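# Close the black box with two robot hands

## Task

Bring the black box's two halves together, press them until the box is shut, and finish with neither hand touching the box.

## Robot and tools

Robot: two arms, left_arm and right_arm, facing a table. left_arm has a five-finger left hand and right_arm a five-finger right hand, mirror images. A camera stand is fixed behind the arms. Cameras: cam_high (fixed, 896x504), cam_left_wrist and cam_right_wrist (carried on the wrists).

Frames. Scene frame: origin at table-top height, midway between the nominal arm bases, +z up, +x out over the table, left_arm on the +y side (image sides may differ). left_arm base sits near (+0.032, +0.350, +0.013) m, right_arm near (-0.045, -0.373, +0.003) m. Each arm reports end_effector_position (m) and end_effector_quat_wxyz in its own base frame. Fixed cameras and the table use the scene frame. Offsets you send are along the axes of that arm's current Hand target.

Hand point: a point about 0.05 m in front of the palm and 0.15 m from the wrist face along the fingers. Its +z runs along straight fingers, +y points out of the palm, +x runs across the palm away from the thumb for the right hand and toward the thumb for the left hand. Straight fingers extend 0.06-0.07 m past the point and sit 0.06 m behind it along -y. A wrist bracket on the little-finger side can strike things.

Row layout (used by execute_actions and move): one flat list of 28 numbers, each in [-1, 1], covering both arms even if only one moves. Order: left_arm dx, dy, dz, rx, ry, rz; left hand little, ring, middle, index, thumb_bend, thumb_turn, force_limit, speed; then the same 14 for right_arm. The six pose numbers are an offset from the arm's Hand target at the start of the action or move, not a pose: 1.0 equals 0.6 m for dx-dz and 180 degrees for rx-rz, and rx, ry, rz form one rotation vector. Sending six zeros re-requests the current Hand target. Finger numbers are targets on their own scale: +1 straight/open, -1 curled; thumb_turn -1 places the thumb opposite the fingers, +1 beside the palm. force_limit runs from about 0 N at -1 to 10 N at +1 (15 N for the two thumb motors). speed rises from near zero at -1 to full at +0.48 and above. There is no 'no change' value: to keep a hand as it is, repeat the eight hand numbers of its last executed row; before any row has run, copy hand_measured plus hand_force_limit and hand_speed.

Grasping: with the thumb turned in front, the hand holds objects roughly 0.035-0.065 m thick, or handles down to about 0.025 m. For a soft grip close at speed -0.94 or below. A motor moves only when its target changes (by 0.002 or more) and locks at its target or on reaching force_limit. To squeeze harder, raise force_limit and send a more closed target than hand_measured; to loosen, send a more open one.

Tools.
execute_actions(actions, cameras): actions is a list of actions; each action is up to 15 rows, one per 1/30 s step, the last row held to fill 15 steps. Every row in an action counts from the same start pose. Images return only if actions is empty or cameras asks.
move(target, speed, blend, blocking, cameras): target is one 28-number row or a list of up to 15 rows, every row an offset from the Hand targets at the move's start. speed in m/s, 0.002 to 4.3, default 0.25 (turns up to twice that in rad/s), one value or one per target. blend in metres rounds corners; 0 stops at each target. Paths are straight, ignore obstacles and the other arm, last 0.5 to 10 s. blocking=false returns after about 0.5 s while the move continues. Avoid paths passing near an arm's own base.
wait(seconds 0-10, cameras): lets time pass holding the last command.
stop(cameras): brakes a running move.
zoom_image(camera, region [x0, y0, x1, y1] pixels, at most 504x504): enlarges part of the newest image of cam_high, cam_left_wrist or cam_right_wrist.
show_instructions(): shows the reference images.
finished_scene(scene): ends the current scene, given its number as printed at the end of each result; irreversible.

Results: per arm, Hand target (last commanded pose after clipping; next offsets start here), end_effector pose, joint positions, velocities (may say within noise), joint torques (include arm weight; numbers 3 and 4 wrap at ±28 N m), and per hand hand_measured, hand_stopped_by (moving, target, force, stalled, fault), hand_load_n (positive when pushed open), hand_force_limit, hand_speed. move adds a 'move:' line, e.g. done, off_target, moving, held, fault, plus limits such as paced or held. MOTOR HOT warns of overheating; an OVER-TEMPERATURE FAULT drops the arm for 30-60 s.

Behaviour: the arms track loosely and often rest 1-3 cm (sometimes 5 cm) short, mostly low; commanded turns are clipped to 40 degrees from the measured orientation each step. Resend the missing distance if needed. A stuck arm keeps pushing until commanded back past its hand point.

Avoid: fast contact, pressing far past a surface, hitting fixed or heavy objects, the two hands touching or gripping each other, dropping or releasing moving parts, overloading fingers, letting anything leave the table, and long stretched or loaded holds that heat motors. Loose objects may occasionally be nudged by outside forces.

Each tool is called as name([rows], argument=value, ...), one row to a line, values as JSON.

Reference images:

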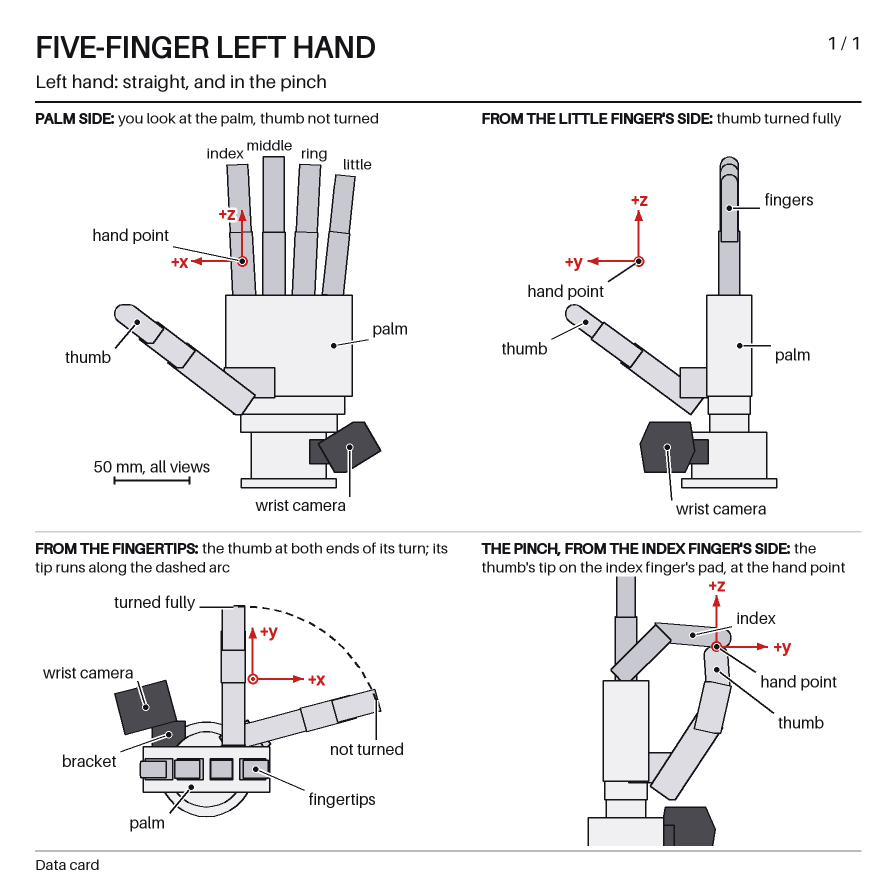

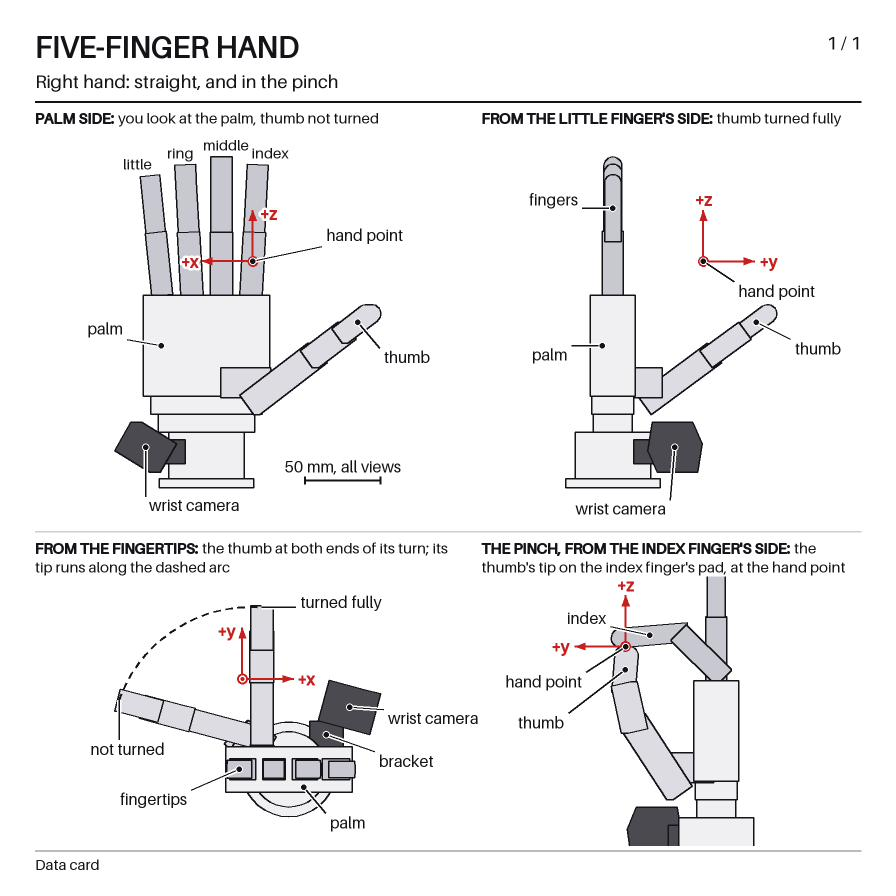

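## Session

execute_actions(actions=[])

zoom_image(camera="cam_high", region=[440, 180, 700, 400])

Scene clock: 0.00 s.
left_arm: end_effector_position=(+0.4490, -0.3533, +0.2558) hand_measured=(+1.000, +1.000, +1.000, +1.000, +1.000, +1.000) hand_load_n=(+0.0, +0.0, +0.0, +0.0, +0.0, +0.0) hand_stopped_by=(target, target, target, target, target, target) hand_force_limit=0.00 hand_speed=-0.80 end_effector_quat_wxyz=(+0.080, +0.573, -0.599, +0.554) | right_arm: end_effector_position=(+0.2499, +0.3087, +0.2391) hand_measured=(+1.000, +1.000, +1.000, +1.000, +1.000, +1.000) hand_load_n=(+0.0, +0.0, +0.0, +0.0, +0.0, +0.0) hand_stopped_by=(target, target, target, target, target, target) hand_force_limit=0.00 hand_speed=-0.80 end_effector_quat_wxyz=(+0.143, +0.931, +0.318, +0.104)
Joint positions: left_arm=[-0.404 1.376 0.991 -0.055 0.503 -0.683] | right_arm=[1.151 1.536 1.449 -1.555 0.349 -1.066]
Joint velocities: within noise
Joint torques (N m): no reading
Heat: left arm: hottest elbow 30 °C; right arm: hottest elbow 30 °C.
Hand target: left_arm +0.4547, -0.3588, +0.2823; +0.073, +0.557, -0.596, +0.574 | right_arm +0.2547, +0.3137, +0.2496; +0.132, +0.934, +0.313, +0.114

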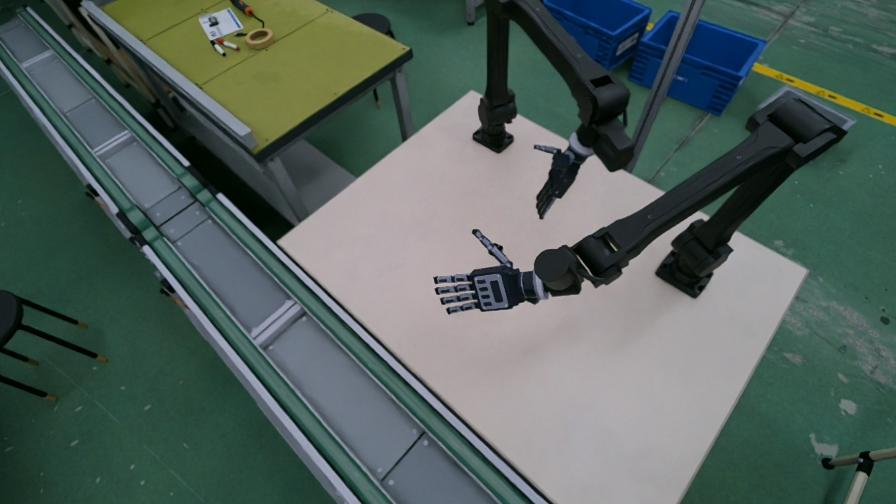

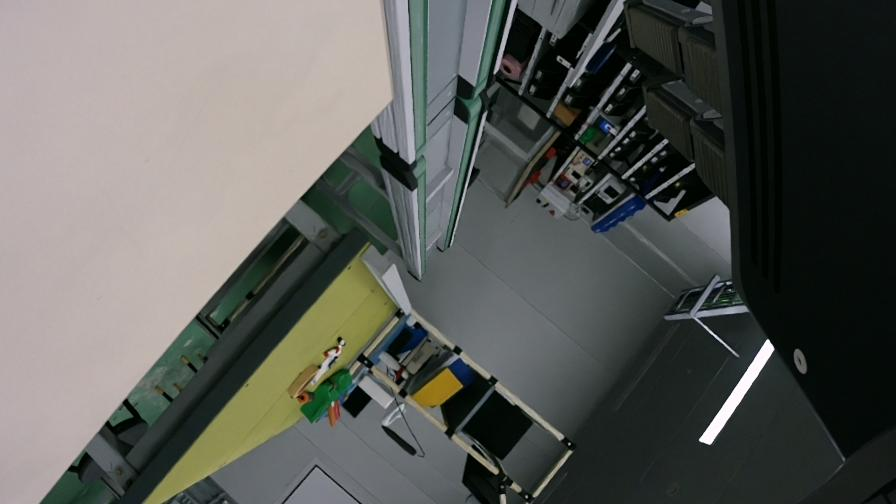

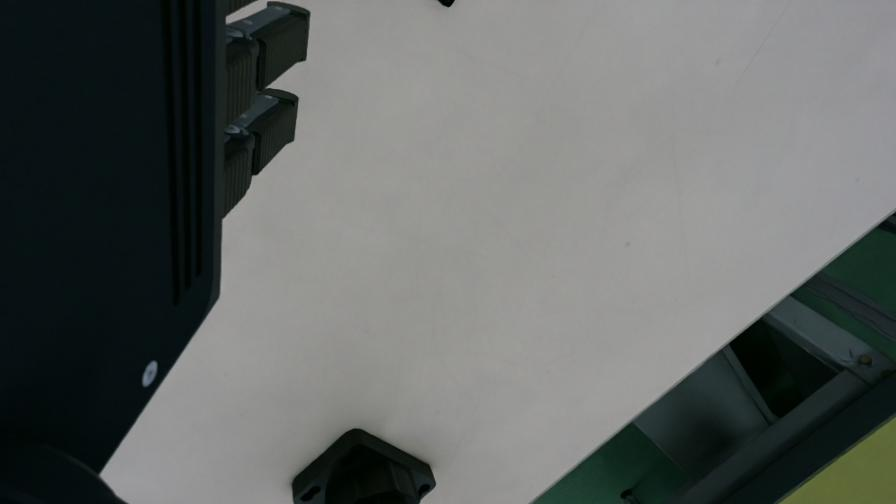

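Scaled by 1.938 from the camera's 896x504 image, which has a finer 1280x720 frame.

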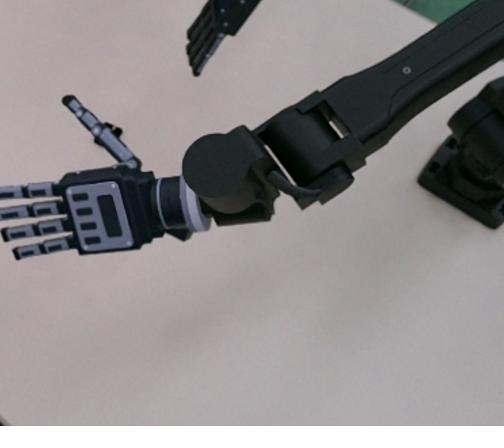

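move(target=[-0.27,0.1267,-0.4098,-0.1358,0.1468,0.3542,1,1,1,1,1,1,0,-0.2,0.06,0,0,0,0,0,1,1,1,1,1,1,-0.7,-0.2], speed=0.3, cameras=["all"])

Scene clock: 56.93 s.
left_arm: end_effector_position=(+0.3022, -0.0999, +0.1821) hand_measured=(+1.000, +1.000, +1.000, +1.000, +1.000, +1.000) hand_load_n=(+0.0, +0.0, +0.0, +0.0, +0.0, +0.0) hand_stopped_by=(target, target, target, target, target, target) hand_force_limit=0.00 hand_speed=-0.20 end_effector_quat_wxyz=(-0.021, -0.017, +0.864, -0.503) | right_arm: end_effector_position=(+0.2705, +0.3286, +0.2450) hand_measured=(+1.000, +1.000, +1.000, +1.000, +1.000, +1.000) hand_load_n=(+0.0, +0.0, +0.0, +0.0, +0.0, +0.0) hand_stopped_by=(target, target, target, target, target, target) hand_force_limit=-0.70 hand_speed=-0.20 end_effector_quat_wxyz=(+0.135, +0.933, +0.316, +0.110)
Joint positions: left_arm=[0.117 1.324 1.021 -1.508 1.039 1.787] | right_arm=[1.128 1.59 1.532 -1.555 0.349 -1.089]
Joint torques (N m): left_arm=[-0.85 -7.18 13.24 -0.65 0.58 0.08] | right_arm=[-2.02 -11.4 11.4 -0.81 0.49 -0.04]
Heat: left arm: hottest elbow 39 °C; right arm: hottest elbow 40 °C.
Hand target: left_arm +0.3219, -0.0979, +0.2002; +0.001, +0.001, +0.866, -0.500 | right_arm +0.2827, +0.3358, +0.2544; +0.132, +0.934, +0.313, +0.114
Off the commanded pose: left_arm 0.027 m, 3 deg | right_arm 0.017 m, 1 deg.
move: off_target (left_arm, right_arm)

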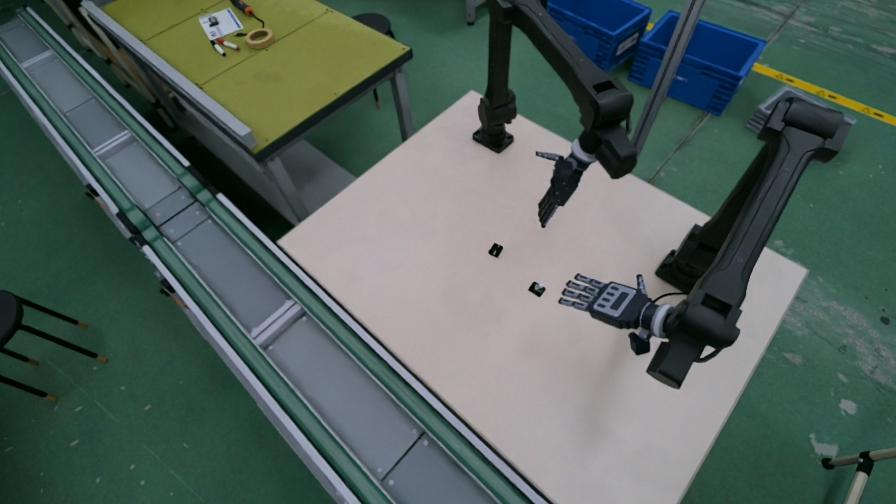

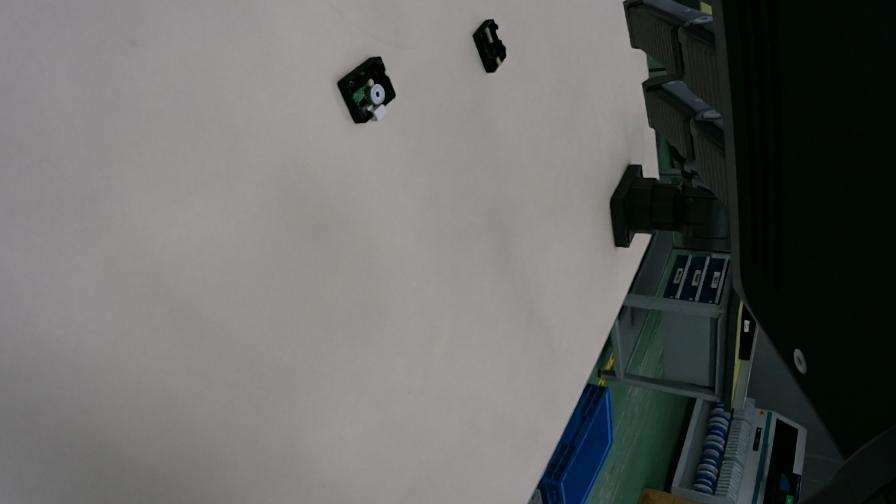

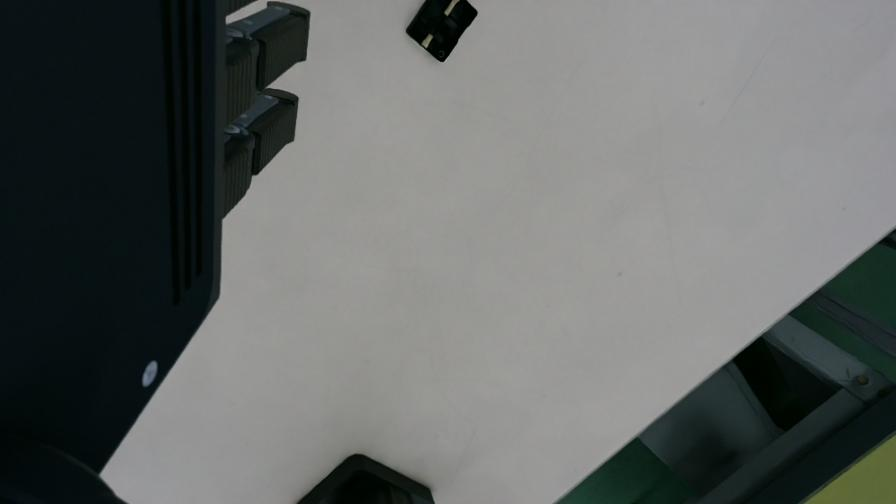

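zoom_image(camera="cam_left_wrist", region=[320, 0, 530, 140])

zoom_image(camera="cam_high", region=[480, 230, 560, 310])

zoom_image(camera="cam_right_wrist", region=[390, 0, 500, 80])

Scaled by 2.400 from the camera's 896x504 image, which has a finer 1280x720 frame.

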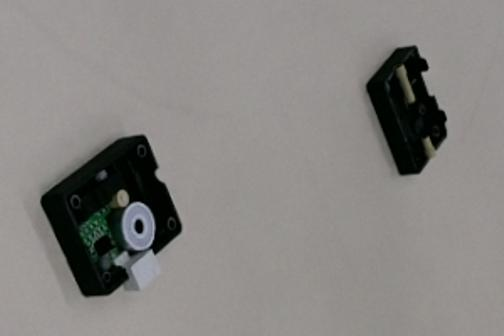

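Scaled by 6.300 from the camera's 896x504 image, which has a finer 1280x720 frame.

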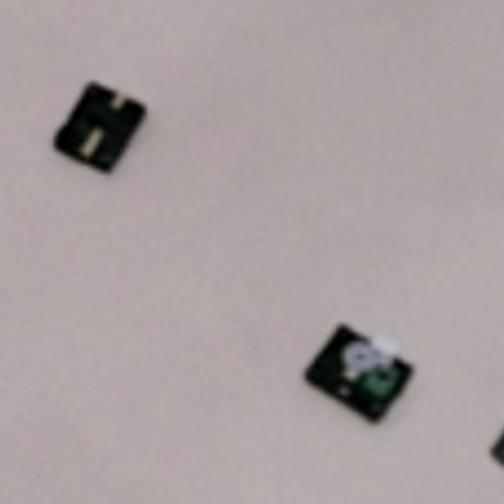

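Scaled by 4.582 from the camera's 896x504 image, which has a finer 1280x720 frame.

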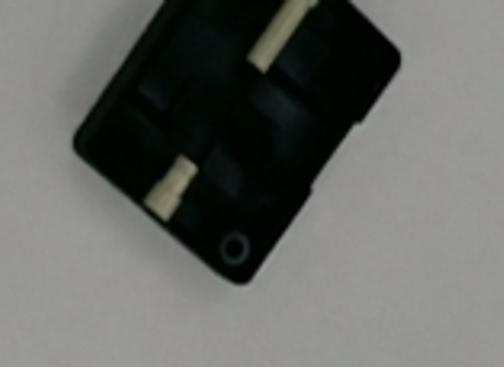

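move(target=[0.07,0.0128,0.0112,0,-0.1588,-0.0917,1,1,1,1,1,1,0,-0.2,0.0175,0.072,0.23,0.1567,0.1595,0.702,1,1,1,-0.05,0.95,-1,-0.5,-0.2], speed=0.4, cameras=["all"])

zoom_image(camera="cam_right_wrist", region=[600, 100, 896, 350])

Scene clock: 162.50 s.
left_arm: end_effector_position=(+0.2769, -0.1028, +0.1862) hand_measured=(+1.000, +1.000, +1.000, +1.000, +1.000, +1.000) hand_load_n=(+0.0, +0.0, +0.0, +0.0, +0.0, +0.0) hand_stopped_by=(target, target, target, target, target, target) hand_force_limit=0.00 hand_speed=-0.20 end_effector_quat_wxyz=(+0.128, -0.245, +0.833, -0.479) | right_arm: end_effector_position=(+0.3497, +0.2812, +0.1240) hand_measured=(+1.000, +1.000, +1.000, -0.050, +0.950, -1.000) hand_load_n=(+0.0, +0.0, +0.0, +0.0, +0.0, +0.0) hand_stopped_by=(target, target, target, target, target, target) hand_force_limit=-0.50 hand_speed=-0.20 end_effector_quat_wxyz=(-0.268, +0.667, -0.635, +0.284)
Joint positions: left_arm=[0.134 0.829 0.675 -0.82 0.909 0.835] | right_arm=[0.789 1.239 0.843 -0.548 0.537 0.562]
Joint torques (N m): left_arm=[0.09 -2.61 9.01 1.73 0.35 -0.07] | right_arm=[-1.08 -10.11 8.29 1.36 0.66 0.24]
Heat: left arm: hottest elbow 42 °C; right arm: hottest elbow 44 °C.
Hand target: left_arm +0.2799, -0.0998, +0.1901; +0.143, -0.245, +0.830, -0.479 | right_arm +0.3557, +0.2850, +0.1399; -0.291, +0.651, -0.640, +0.285
Off the commanded pose: left_arm 0.006 m, 2 deg | right_arm 0.017 m, 3 deg.
move: off_target (right_arm)

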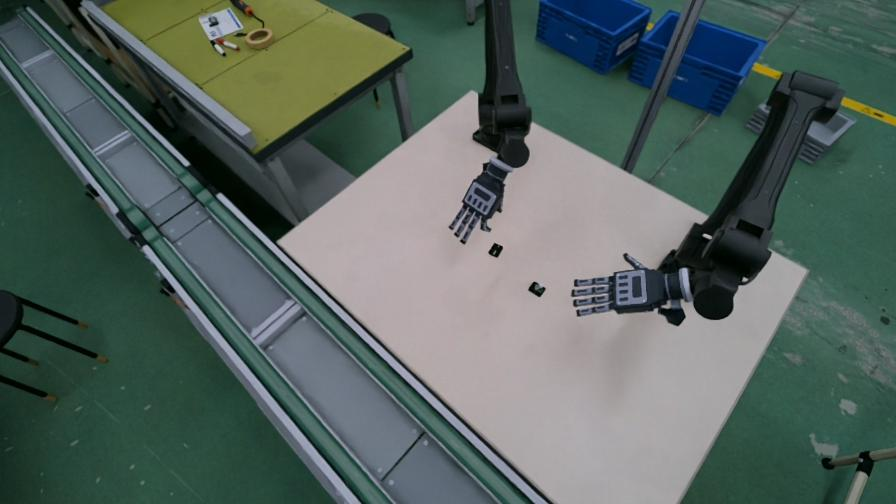

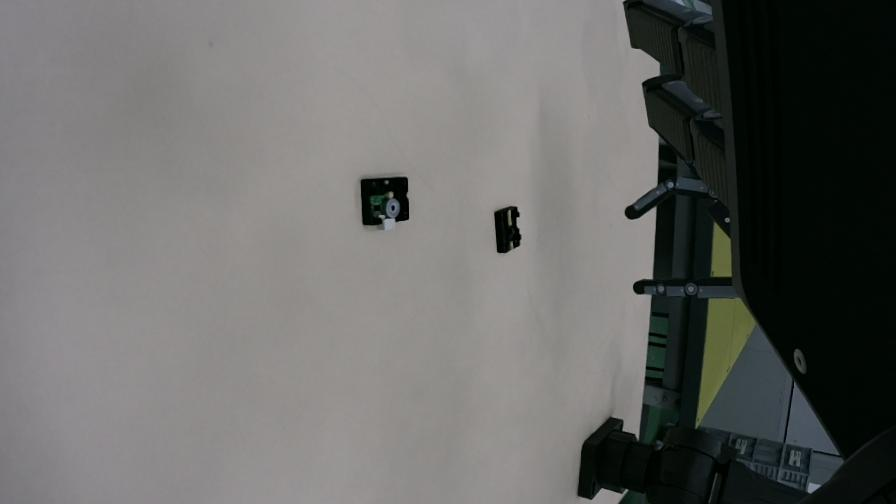

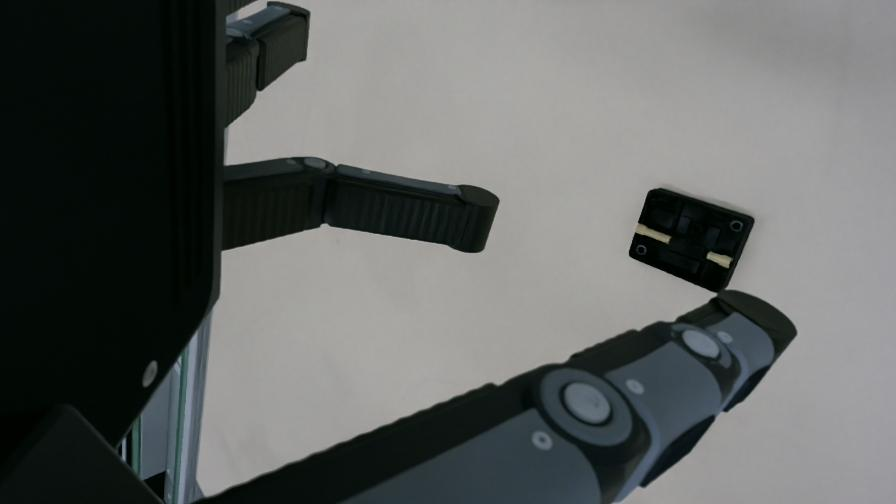

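Scaled by 1.703 from the camera's 896x504 image, which has a finer 1280x720 frame.

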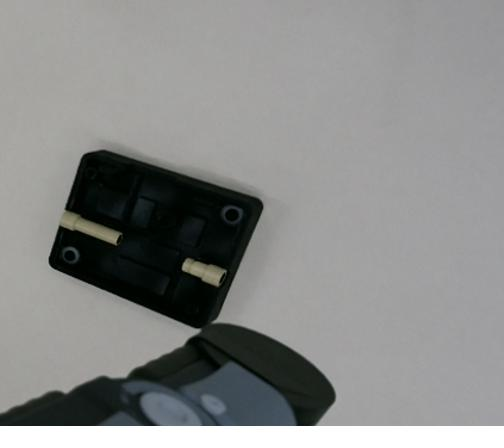

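zoom_image(camera="cam_right_wrist", region=[625, 180, 760, 300])

zoom_image(camera="cam_left_wrist", region=[350, 160, 540, 270])

Scaled by 3.733 from the camera's 896x504 image, which has a finer 1280x720 frame.

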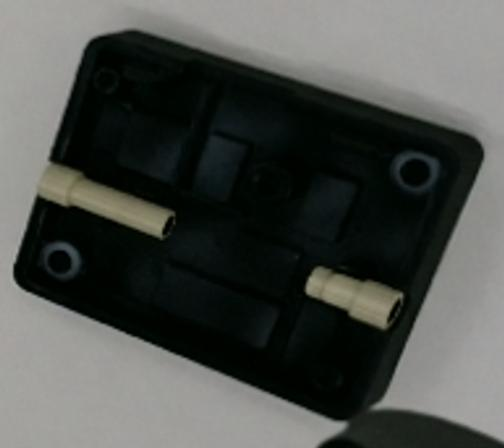

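Scaled by 2.653 from the camera's 896x504 image, which has a finer 1280x720 frame.

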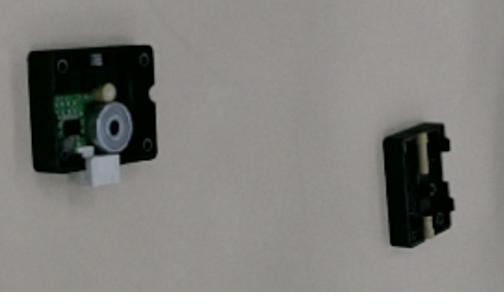

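move(target=[0,0,0,0,0,0,1,1,1,1,1,1,0,-0.2,-0.0167,0.0772,0.101,0,0,0,1,1,1,-0.05,0.95,-1,-0.5,-0.8], speed=0.15, cameras=["cam_right_wrist"])

zoom_image(camera="cam_right_wrist", region=[540, 150, 800, 350])

Scene clock: 220.43 s.
left_arm: end_effector_position=(+0.2769, -0.1029, +0.1862) hand_measured=(+1.000, +1.000, +1.000, +1.000, +1.000, +1.000) hand_load_n=(+0.0, +0.0, +0.0, +0.0, +0.0, +0.0) hand_stopped_by=(target, target, target, target, target, target) hand_force_limit=0.00 hand_speed=-0.20 end_effector_quat_wxyz=(+0.128, -0.245, +0.833, -0.479) | right_arm: end_effector_position=(+0.3600, +0.2936, +0.0626) hand_measured=(+1.000, +1.000, +1.000, -0.050, +0.950, -1.000) hand_load_n=(+0.0, +0.0, +0.0, +0.0, +0.0, +0.0) hand_stopped_by=(target, target, target, target, target, target) hand_force_limit=-0.50 hand_speed=-0.80 end_effector_quat_wxyz=(-0.284, +0.661, -0.634, +0.283)
Joint positions: left_arm=[0.134 0.829 0.675 -0.82 0.909 0.834] | right_arm=[0.792 1.36 0.754 -0.304 0.537 0.562]
Joint torques (N m): left_arm=[0.03 -2.9 8.85 1.76 0.37 -0.07] | right_arm=[-1.73 -8.06 8.06 1.47 0.53 0.15]
Heat: left arm: hottest elbow 40 °C; right arm: hottest elbow 42 °C.
Hand target: left_arm +0.2799, -0.0998, +0.1901; +0.143, -0.245, +0.830, -0.479 | right_arm +0.3696, +0.2953, +0.0649; -0.291, +0.651, -0.640, +0.285
Off the commanded pose: left_arm 0.006 m, 2 deg | right_arm 0.010 m, 2 deg.
move: done
Images, in order (width x height): cam_right_wrist 896x504.

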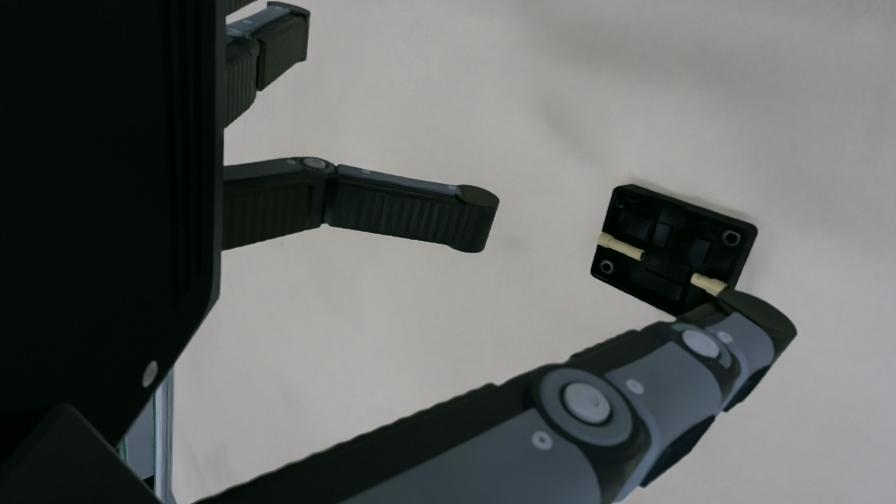

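Scaled by 1.938 from the camera's 896x504 image, which has a finer 1280x720 frame.

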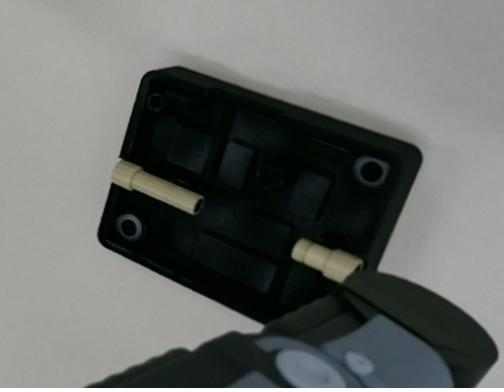

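move(target=[0,0,0,0,0,0,1,1,1,1,1,1,0,-0.2,-0.001,0.044,0.0508,0,0,0,1,1,1,-0.05,0.95,-1,-0.5,-0.8], speed=0.1, cameras=["cam_right_wrist"])

zoom_image(camera="cam_right_wrist", region=[440, 150, 800, 400])

Scene clock: 240.77 s.
left_arm: end_effector_position=(+0.2769, -0.1029, +0.1862) hand_measured=(+1.000, +1.000, +1.000, +1.000, +1.000, +1.000) hand_load_n=(+0.0, +0.0, +0.0, +0.0, +0.5, +0.0) hand_stopped_by=(target, target, target, target, target, target) hand_force_limit=0.00 hand_speed=-0.20 end_effector_quat_wxyz=(+0.128, -0.245, +0.833, -0.479) | right_arm: end_effector_position=(+0.3651, +0.2967, +0.0253) hand_measured=(+1.000, +1.000, +1.000, -0.050, +0.950, -1.000) hand_load_n=(+0.0, +0.0, +0.0, +0.0, +0.0, +0.0) hand_stopped_by=(target, target, target, target, target, target) hand_force_limit=-0.50 hand_speed=-0.80 end_effector_quat_wxyz=(-0.287, +0.658, -0.635, +0.284)
Joint positions: left_arm=[0.134 0.829 0.675 -0.82 0.909 0.834] | right_arm=[0.789 1.449 0.716 -0.169 0.537 0.562]
Joint torques (N m): left_arm=[0.09 -2.9 8.91 1.69 0.38 -0.04] | right_arm=[-1.61 -8.41 7.27 1.51 0.29 0.07]
Heat: left arm: hottest elbow 40 °C; right arm: hottest elbow 41 °C.
Hand target: left_arm +0.2799, -0.0998, +0.1901; +0.143, -0.245, +0.830, -0.479 | right_arm +0.3746, +0.2961, +0.0249; -0.291, +0.651, -0.640, +0.285
Off the commanded pose: left_arm 0.006 m, 2 deg | right_arm 0.010 m, 1 deg.
move: done
Images, in order (width x height): cam_right_wrist 896x504.

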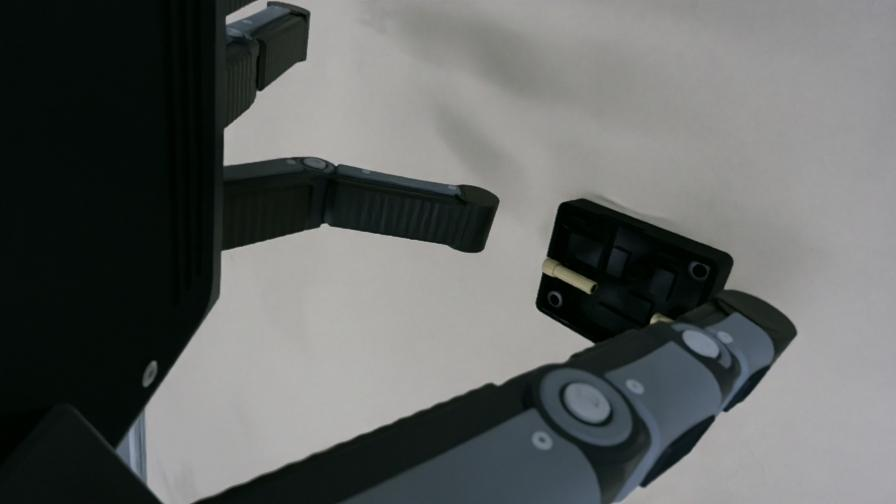

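Scaled by 1.400 from the camera's 896x504 image, which has a finer 1280x720 frame.

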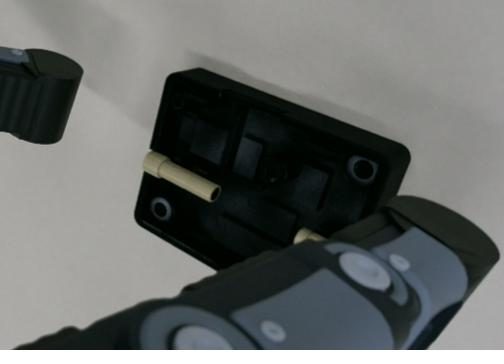

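move([
  [0,0,0,0,0,0,1,1,1,1,1,1,0,-0.2,-0.003,0.0142,0.0114,0,0,0,1,1,1,-0.05,0.95,-1,-0.5,-0.8],
], speed=0.08, cameras=["cam_right_wrist"])

zoom_image(camera="cam_right_wrist", region=[440, 150, 800, 400])

Scene clock: 254.33 s.
left_arm: end_effector_position=(+0.2769, -0.1029, +0.1862) hand_measured=(+1.000, +1.000, +1.000, +1.000, +1.000, +1.000) hand_load_n=(+0.0, +0.0, +0.0, +0.0, +0.0, +0.0) hand_stopped_by=(target, target, target, target, target, target) hand_force_limit=0.00 hand_speed=-0.20 end_effector_quat_wxyz=(+0.128, -0.245, +0.833, -0.479) | right_arm: end_effector_position=(+0.3666, +0.2982, +0.0164) hand_measured=(+1.000, +1.000, +1.000, -0.050, +0.950, -1.000) hand_load_n=(+0.0, -0.5, +0.0, +0.0, +0.5, +0.5) hand_stopped_by=(target, target, target, target, target, target) hand_force_limit=-0.50 hand_speed=-0.80 end_effector_quat_wxyz=(-0.288, +0.658, -0.635, +0.284)
Joint positions: left_arm=[0.134 0.829 0.675 -0.82 0.909 0.834] | right_arm=[0.789 1.473 0.71 -0.135 0.537 0.562]
Joint torques (N m): left_arm=[0.5 -3.08 8.9 1.78 0.37 -0.08] | right_arm=[-1.08 -8.59 6.95 1.52 0.42 0.13]
Heat: left arm: hottest elbow 39 °C; right arm: hottest elbow 40 °C.
Hand target: left_arm +0.2799, -0.0998, +0.1901; +0.143, -0.245, +0.830, -0.479 | right_arm +0.3740, +0.2979, +0.0140; -0.291, +0.651, -0.640, +0.285
Off the commanded pose: left_arm 0.006 m, 2 deg | right_arm 0.008 m, 1 deg.
move: done
Images, in order (width x height): cam_right_wrist 896x504.

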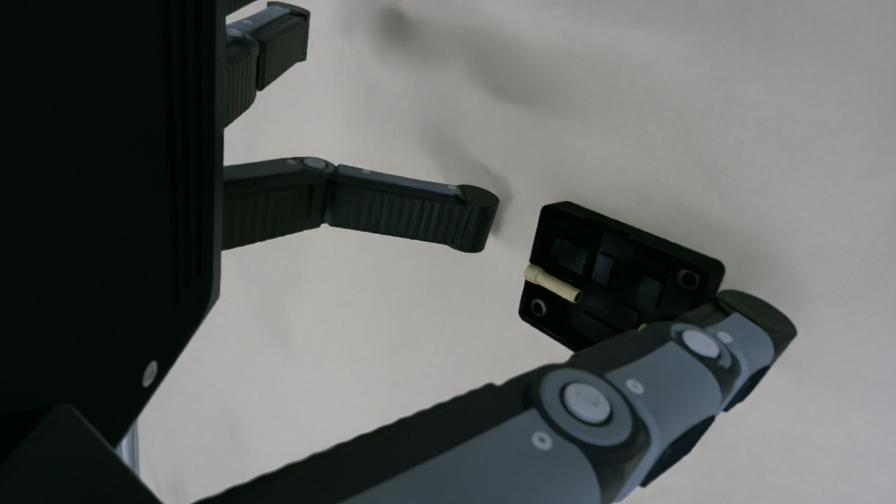

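Scaled by 1.400 from the camera's 896x504 image, which has a finer 1280x720 frame.

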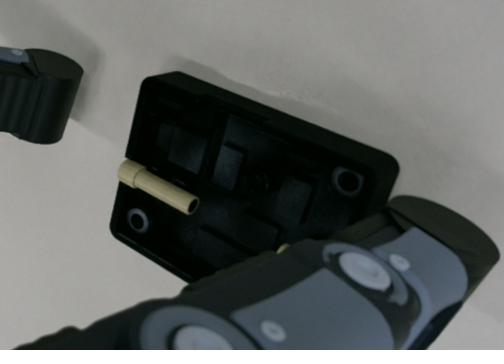

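move([
  [0,0,0,0,0,0,1,1,1,1,1,1,0,-0.2,0,0,0,0,0,0,1,1,1,-0.45,0.8,-1,-0.6,-0.8],
], speed=0.08, cameras=["cam_right_wrist"])

zoom_image(camera="cam_right_wrist", region=[440, 150, 800, 400])

Scene clock: 261.17 s.
left_arm: end_effector_position=(+0.2769, -0.1029, +0.1862) hand_measured=(+1.000, +1.000, +1.000, +1.000, +1.000, +1.000) hand_load_n=(+0.0, +0.0, +0.0, +0.0, +0.0, -0.5) hand_stopped_by=(target, target, target, target, target, target) hand_force_limit=0.00 hand_speed=-0.20 end_effector_quat_wxyz=(+0.128, -0.245, +0.833, -0.479) | right_arm: end_effector_position=(+0.3666, +0.2982, +0.0164) hand_measured=(+1.000, +1.000, +1.000, -0.450, +0.800, -1.000) hand_load_n=(+0.0, +0.0, +0.0, +0.0, +0.0, +0.0) hand_stopped_by=(target, target, target, target, target, target) hand_force_limit=-0.60 hand_speed=-0.80 end_effector_quat_wxyz=(-0.288, +0.658, -0.635, +0.284)
Joint positions: left_arm=[0.134 0.829 0.675 -0.82 0.909 0.834] | right_arm=[0.789 1.473 0.71 -0.135 0.537 0.562]
Joint torques (N m): left_arm=[-0.21 -3.02 9.01 1.8 0.37 -0.09] | right_arm=[-1.38 -8.53 6.93 1.47 0.45 0.12]
Heat: left arm: hottest elbow 39 °C; right arm: hottest elbow 40 °C.
Hand target: left_arm +0.2799, -0.0998, +0.1901; +0.143, -0.245, +0.830, -0.479 | right_arm +0.3740, +0.2979, +0.0140; -0.291, +0.651, -0.640, +0.285
Off the commanded pose: left_arm 0.006 m, 2 deg | right_arm 0.008 m, 1 deg.
move: done
Images, in order (width x height): cam_right_wrist 896x504.

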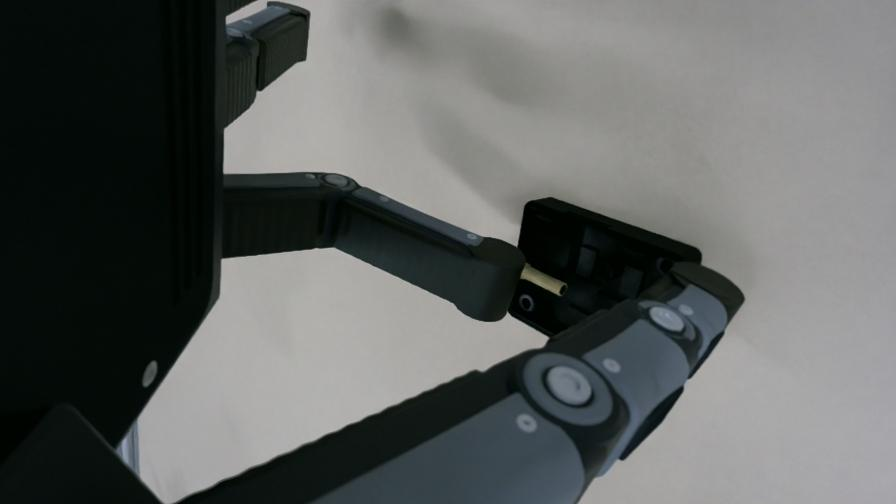

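Scaled by 1.400 from the camera's 896x504 image, which has a finer 1280x720 frame.

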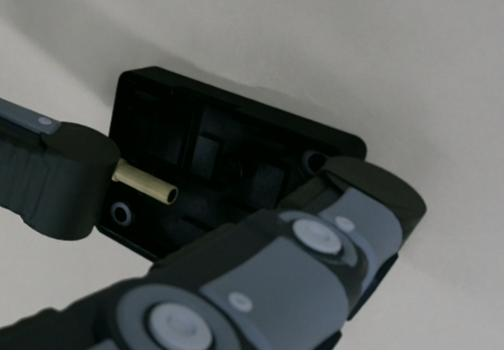

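move([
  [0,0,0,0,0,0,1,1,1,1,1,1,0,-0.2,0,-0.0186,-0.0167,0,0,0,1,1,1,-0.45,0.8,-1,-0.6,-0.8],
  [0,0,0,0,0,0,1,1,1,1,1,1,0,-0.2,0,-0.0186,-0.0167,0,0,0,1,1,1,-0.05,0.97,-1,-0.6,-0.4],
], speed=0.1, cameras=["cam_right_wrist"])

zoom_image(camera="cam_right_wrist", region=[440, 150, 800, 400])

Scene clock: 277.93 s.
left_arm: end_effector_position=(+0.2769, -0.1029, +0.1862) hand_measured=(+1.000, +1.000, +1.000, +1.000, +1.000, +1.000) hand_load_n=(+0.0, +0.0, +0.0, +0.0, +0.0, +0.0) hand_stopped_by=(target, target, target, target, target, target) hand_force_limit=0.00 hand_speed=-0.20 end_effector_quat_wxyz=(+0.128, -0.245, +0.833, -0.479) | right_arm: end_effector_position=(+0.3656, +0.2962, +0.0206) hand_measured=(+1.000, +1.000, +1.000, -0.050, +0.970, -1.000) hand_load_n=(+0.0, +0.0, +0.0, -0.5, +0.0, +0.0) hand_stopped_by=(target, target, target, target, target, target) hand_force_limit=-0.60 hand_speed=-0.40 end_effector_quat_wxyz=(-0.287, +0.658, -0.636, +0.284)
Joint positions: left_arm=[0.134 0.829 0.675 -0.82 0.909 0.834] | right_arm=[0.787 1.46 0.711 -0.154 0.537 0.562]
Joint torques (N m): left_arm=[-0.21 -3.43 8.9 1.69 0.38 -0.09] | right_arm=[-1.44 -10.11 8.14 0.36 0.42 0.14]
Heat: left arm: hottest elbow 39 °C; right arm: hottest elbow 39 °C.
Hand target: left_arm +0.2799, -0.0998, +0.1901; +0.143, -0.245, +0.830, -0.479 | right_arm +0.3739, +0.2978, +0.0290; -0.291, +0.651, -0.640, +0.285
Off the commanded pose: left_arm 0.006 m, 2 deg | right_arm 0.012 m, 1 deg.
move: off_target (right_arm); target 2's new numbers were sent with right_arm's hand 0.019 m and 2 deg from that target
Images, in order (width x height): cam_right_wrist 896x504.

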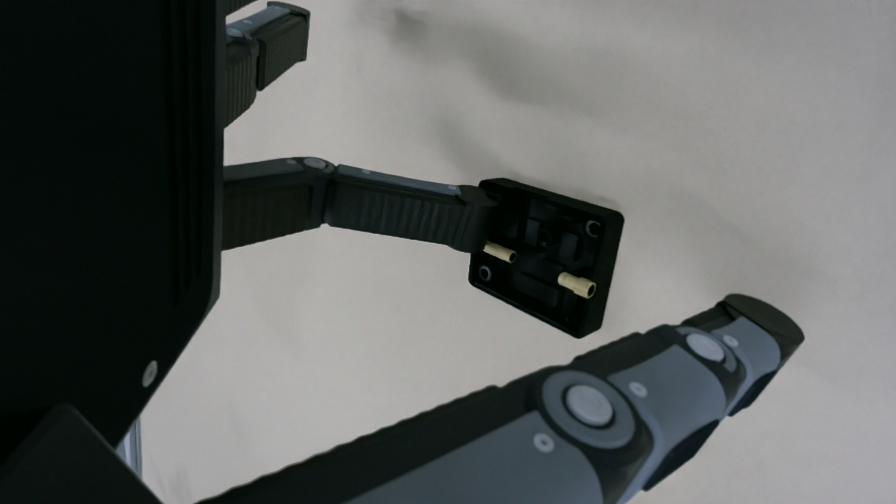

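Scaled by 1.400 from the camera's 896x504 image, which has a finer 1280x720 frame.

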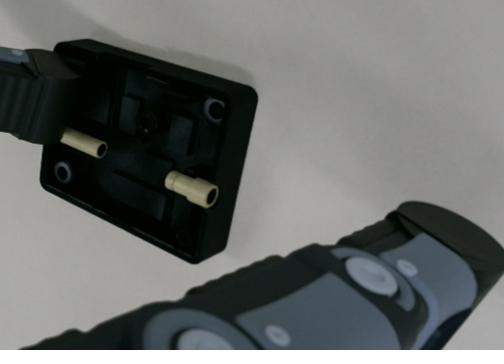

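move([
  [0,0,0,0,0,0,1,1,1,1,1,1,0,-0.2,0,-0.036,0.0102,0,-0.0124,-0.0112,1,1,1,-0.05,0.97,-1,-0.6,-0.4],
  [0,0,0,0,0,0,1,1,1,1,1,1,0,-0.2,0,-0.007,0.033,0,-0.0124,-0.0112,1,1,1,-0.1,0.95,-1,-0.6,-0.4],
], speed=0.1, cameras=["cam_right_wrist"])

zoom_image(camera="cam_right_wrist", region=[440, 150, 800, 400])

Scene clock: 311.60 s.
left_arm: end_effector_position=(+0.2769, -0.1029, +0.1862) hand_measured=(+1.000, +1.000, +1.000, +1.000, +1.000, +1.000) hand_load_n=(+0.0, +0.0, +0.0, +0.0, +0.0, +0.0) hand_stopped_by=(target, target, target, target, target, target) hand_force_limit=0.00 hand_speed=-0.20 end_effector_quat_wxyz=(+0.128, -0.245, +0.833, -0.479) | right_arm: end_effector_position=(+0.3843, +0.2917, +0.0194) hand_measured=(+1.000, +1.000, +1.000, -0.100, +0.950, -1.000) hand_load_n=(+0.0, +0.0, +0.0, -1.0, +0.0, +0.0) hand_stopped_by=(target, target, target, target, target, target) hand_force_limit=-0.60 hand_speed=-0.40 end_effector_quat_wxyz=(-0.295, +0.665, -0.628, +0.277)
Joint positions: left_arm=[0.134 0.829 0.675 -0.82 0.909 0.834] | right_arm=[0.734 1.481 0.722 -0.102 0.479 0.495]
Joint torques (N m): left_arm=[0.32 -3.02 8.92 1.69 0.37 -0.08] | right_arm=[-1.55 -8.29 8.06 1.43 0.22 -0.07]
Heat: left arm: hottest elbow 39 °C; right arm: hottest elbow 40 °C.
Hand target: left_arm +0.2799, -0.0998, +0.1901; +0.143, -0.245, +0.830, -0.479 | right_arm +0.3915, +0.2982, +0.0189; -0.298, +0.668, -0.623, +0.277
Off the commanded pose: left_arm 0.006 m, 2 deg | right_arm 0.010 m, 1 deg.
move: done
Images, in order (width x height): cam_right_wrist 896x504.

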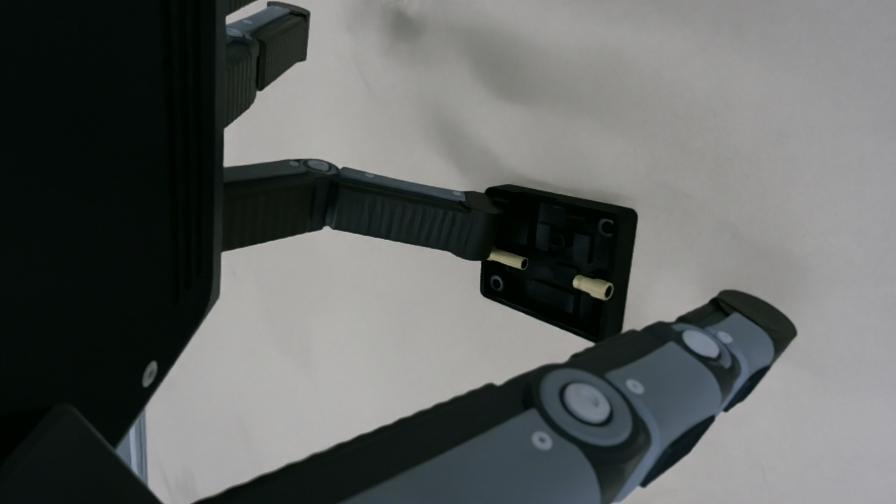

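Scaled by 1.400 from the camera's 896x504 image, which has a finer 1280x720 frame.

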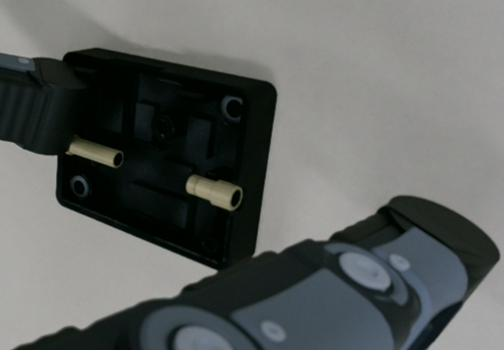

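move([
  [0,0,0,0,0,0,1,1,1,1,1,1,0,-0.2,0,-0.0495,-0.0446,0,0,0,1,1,1,-0.1,0.95,-1,-0.6,-0.4],
  [0,0,0,0,0,0,1,1,1,1,1,1,0,-0.2,0,-0.0595,-0.0130,0,0,0,1,1,1,-0.1,0.95,-1,-0.6,-0.4],
], speed=0.12, cameras=["cam_right_wrist"])

zoom_image(camera="cam_right_wrist", region=[520, 150, 820, 350])

Scene clock: 322.80 s.
left_arm: end_effector_position=(+0.2769, -0.1029, +0.1862) hand_measured=(+1.000, +1.000, +1.000, +1.000, +1.000, +1.000) hand_load_n=(+0.0, +0.0, +0.0, +0.0, +0.0, +0.0) hand_stopped_by=(target, target, target, target, target, target) hand_force_limit=0.00 hand_speed=-0.20 end_effector_quat_wxyz=(+0.128, -0.245, +0.833, -0.479) | right_arm: end_effector_position=(+0.3866, +0.2884, +0.0360) hand_measured=(+1.000, +1.000, +1.000, -0.100, +0.950, -1.000) hand_load_n=(+0.0, +0.0, -0.5, +0.5, +0.0, +0.0) hand_stopped_by=(target, target, target, target, target, target) hand_force_limit=-0.60 hand_speed=-0.40 end_effector_quat_wxyz=(-0.280, +0.677, -0.624, +0.273)
Joint positions: left_arm=[0.134 0.829 0.675 -0.82 0.909 0.834] | right_arm=[0.72 1.452 0.765 -0.201 0.462 0.471]
Joint torques (N m): left_arm=[0.21 -2.84 9.1 1.8 0.37 -0.08] | right_arm=[-1.67 -8.76 10.37 1.47 0.22 -0.02]
Heat: left arm: hottest elbow 38 °C; right arm: hottest elbow 41 °C.
Hand target: left_arm +0.2799, -0.0998, +0.1901; +0.143, -0.245, +0.830, -0.479 | right_arm +0.4095, +0.2994, +0.0507; -0.298, +0.668, -0.623, +0.277
Off the commanded pose: left_arm 0.006 m, 2 deg | right_arm 0.029 m, 2 deg.
move: off_target (right_arm)
Images, in order (width x height): cam_right_wrist 896x504.

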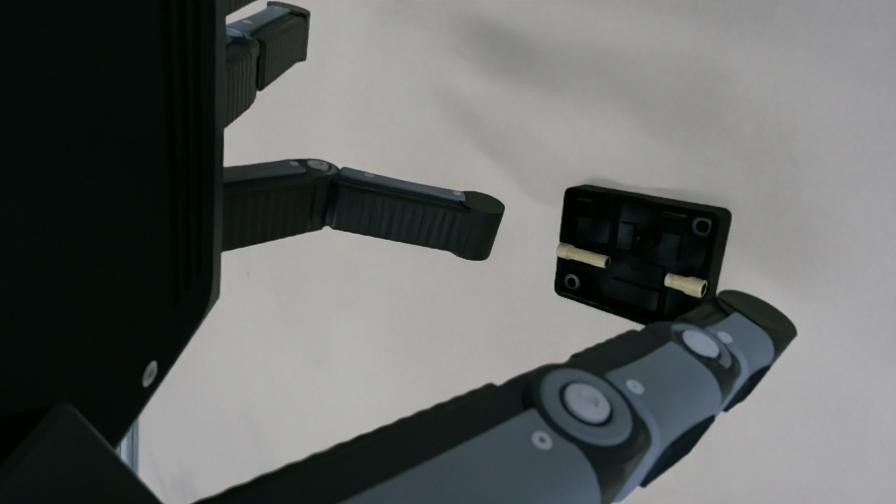

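Scaled by 1.680 from the camera's 896x504 image, which has a finer 1280x720 frame.

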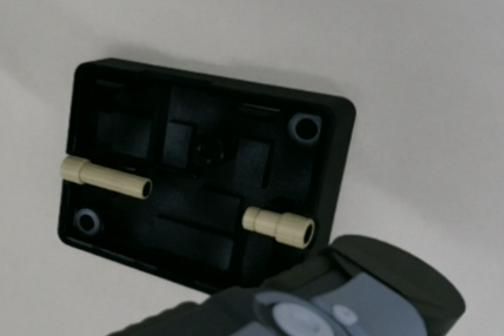

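move(target=[0,0,0,0,0,0,1,1,1,1,1,1,0,-0.2,0.0205,0.047,0.013,0,-0.0454,-0.0409,1,1,1,-0.1,0.95,-1,-0.6,-0.4], speed=0.12, cameras=["cam_right_wrist"])

zoom_image(camera="cam_right_wrist", region=[460, 150, 800, 380])

Scene clock: 357.50 s.
left_arm: end_effector_position=(+0.2769, -0.1029, +0.1862) hand_measured=(+1.000, +1.000, +1.000, +1.000, +1.000, +1.000) hand_load_n=(+0.0, +0.0, +0.0, +0.0, +0.0, +0.0) hand_stopped_by=(target, target, target, target, target, target) hand_force_limit=0.00 hand_speed=-0.20 end_effector_quat_wxyz=(+0.128, -0.245, +0.833, -0.479) | right_arm: end_effector_position=(+0.3911, +0.2875, +0.0283) hand_measured=(+1.000, +1.000, +1.000, -0.100, +0.950, -1.000) hand_load_n=(+0.0, +0.0, +0.0, +0.0, +0.0, +0.0) hand_stopped_by=(target, target, target, target, target, target) hand_force_limit=-0.60 hand_speed=-0.40 end_effector_quat_wxyz=(-0.323, +0.724, -0.558, +0.245)
Joint positions: left_arm=[0.134 0.829 0.675 -0.82 0.909 0.834] | right_arm=[0.657 1.452 0.705 -0.029 0.287 0.278]
Joint torques (N m): left_arm=[-0.03 -3.14 8.91 1.69 0.36 -0.05] | right_arm=[-2.02 -8.53 7.08 1.7 0.1 -0.04]
Heat: left arm: hottest elbow 38 °C; right arm: hottest elbow 45 °C.
Hand target: left_arm +0.2799, -0.0998, +0.1901; +0.143, -0.245, +0.830, -0.479 | right_arm +0.3973, +0.2863, +0.0244; -0.323, +0.724, -0.556, +0.247
Off the commanded pose: left_arm 0.006 m, 2 deg | right_arm 0.007 m, 0 deg.
move: done
Images, in order (width x height): cam_right_wrist 896x504.

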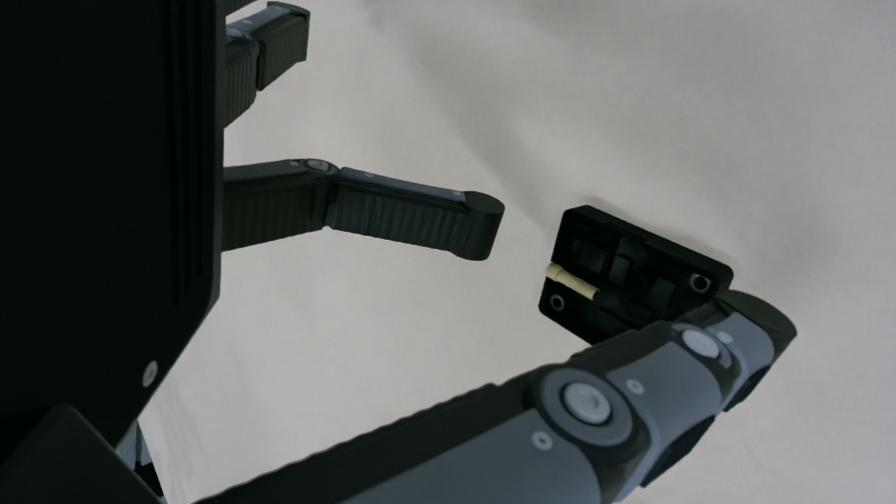

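Scaled by 1.482 from the camera's 896x504 image, which has a finer 1280x720 frame.

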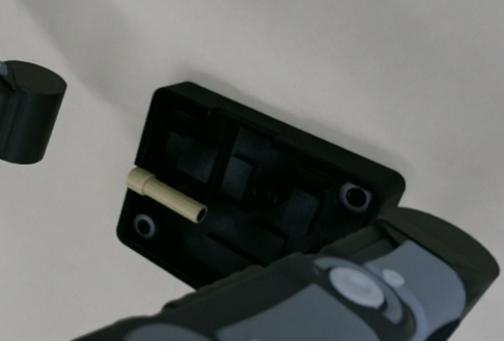

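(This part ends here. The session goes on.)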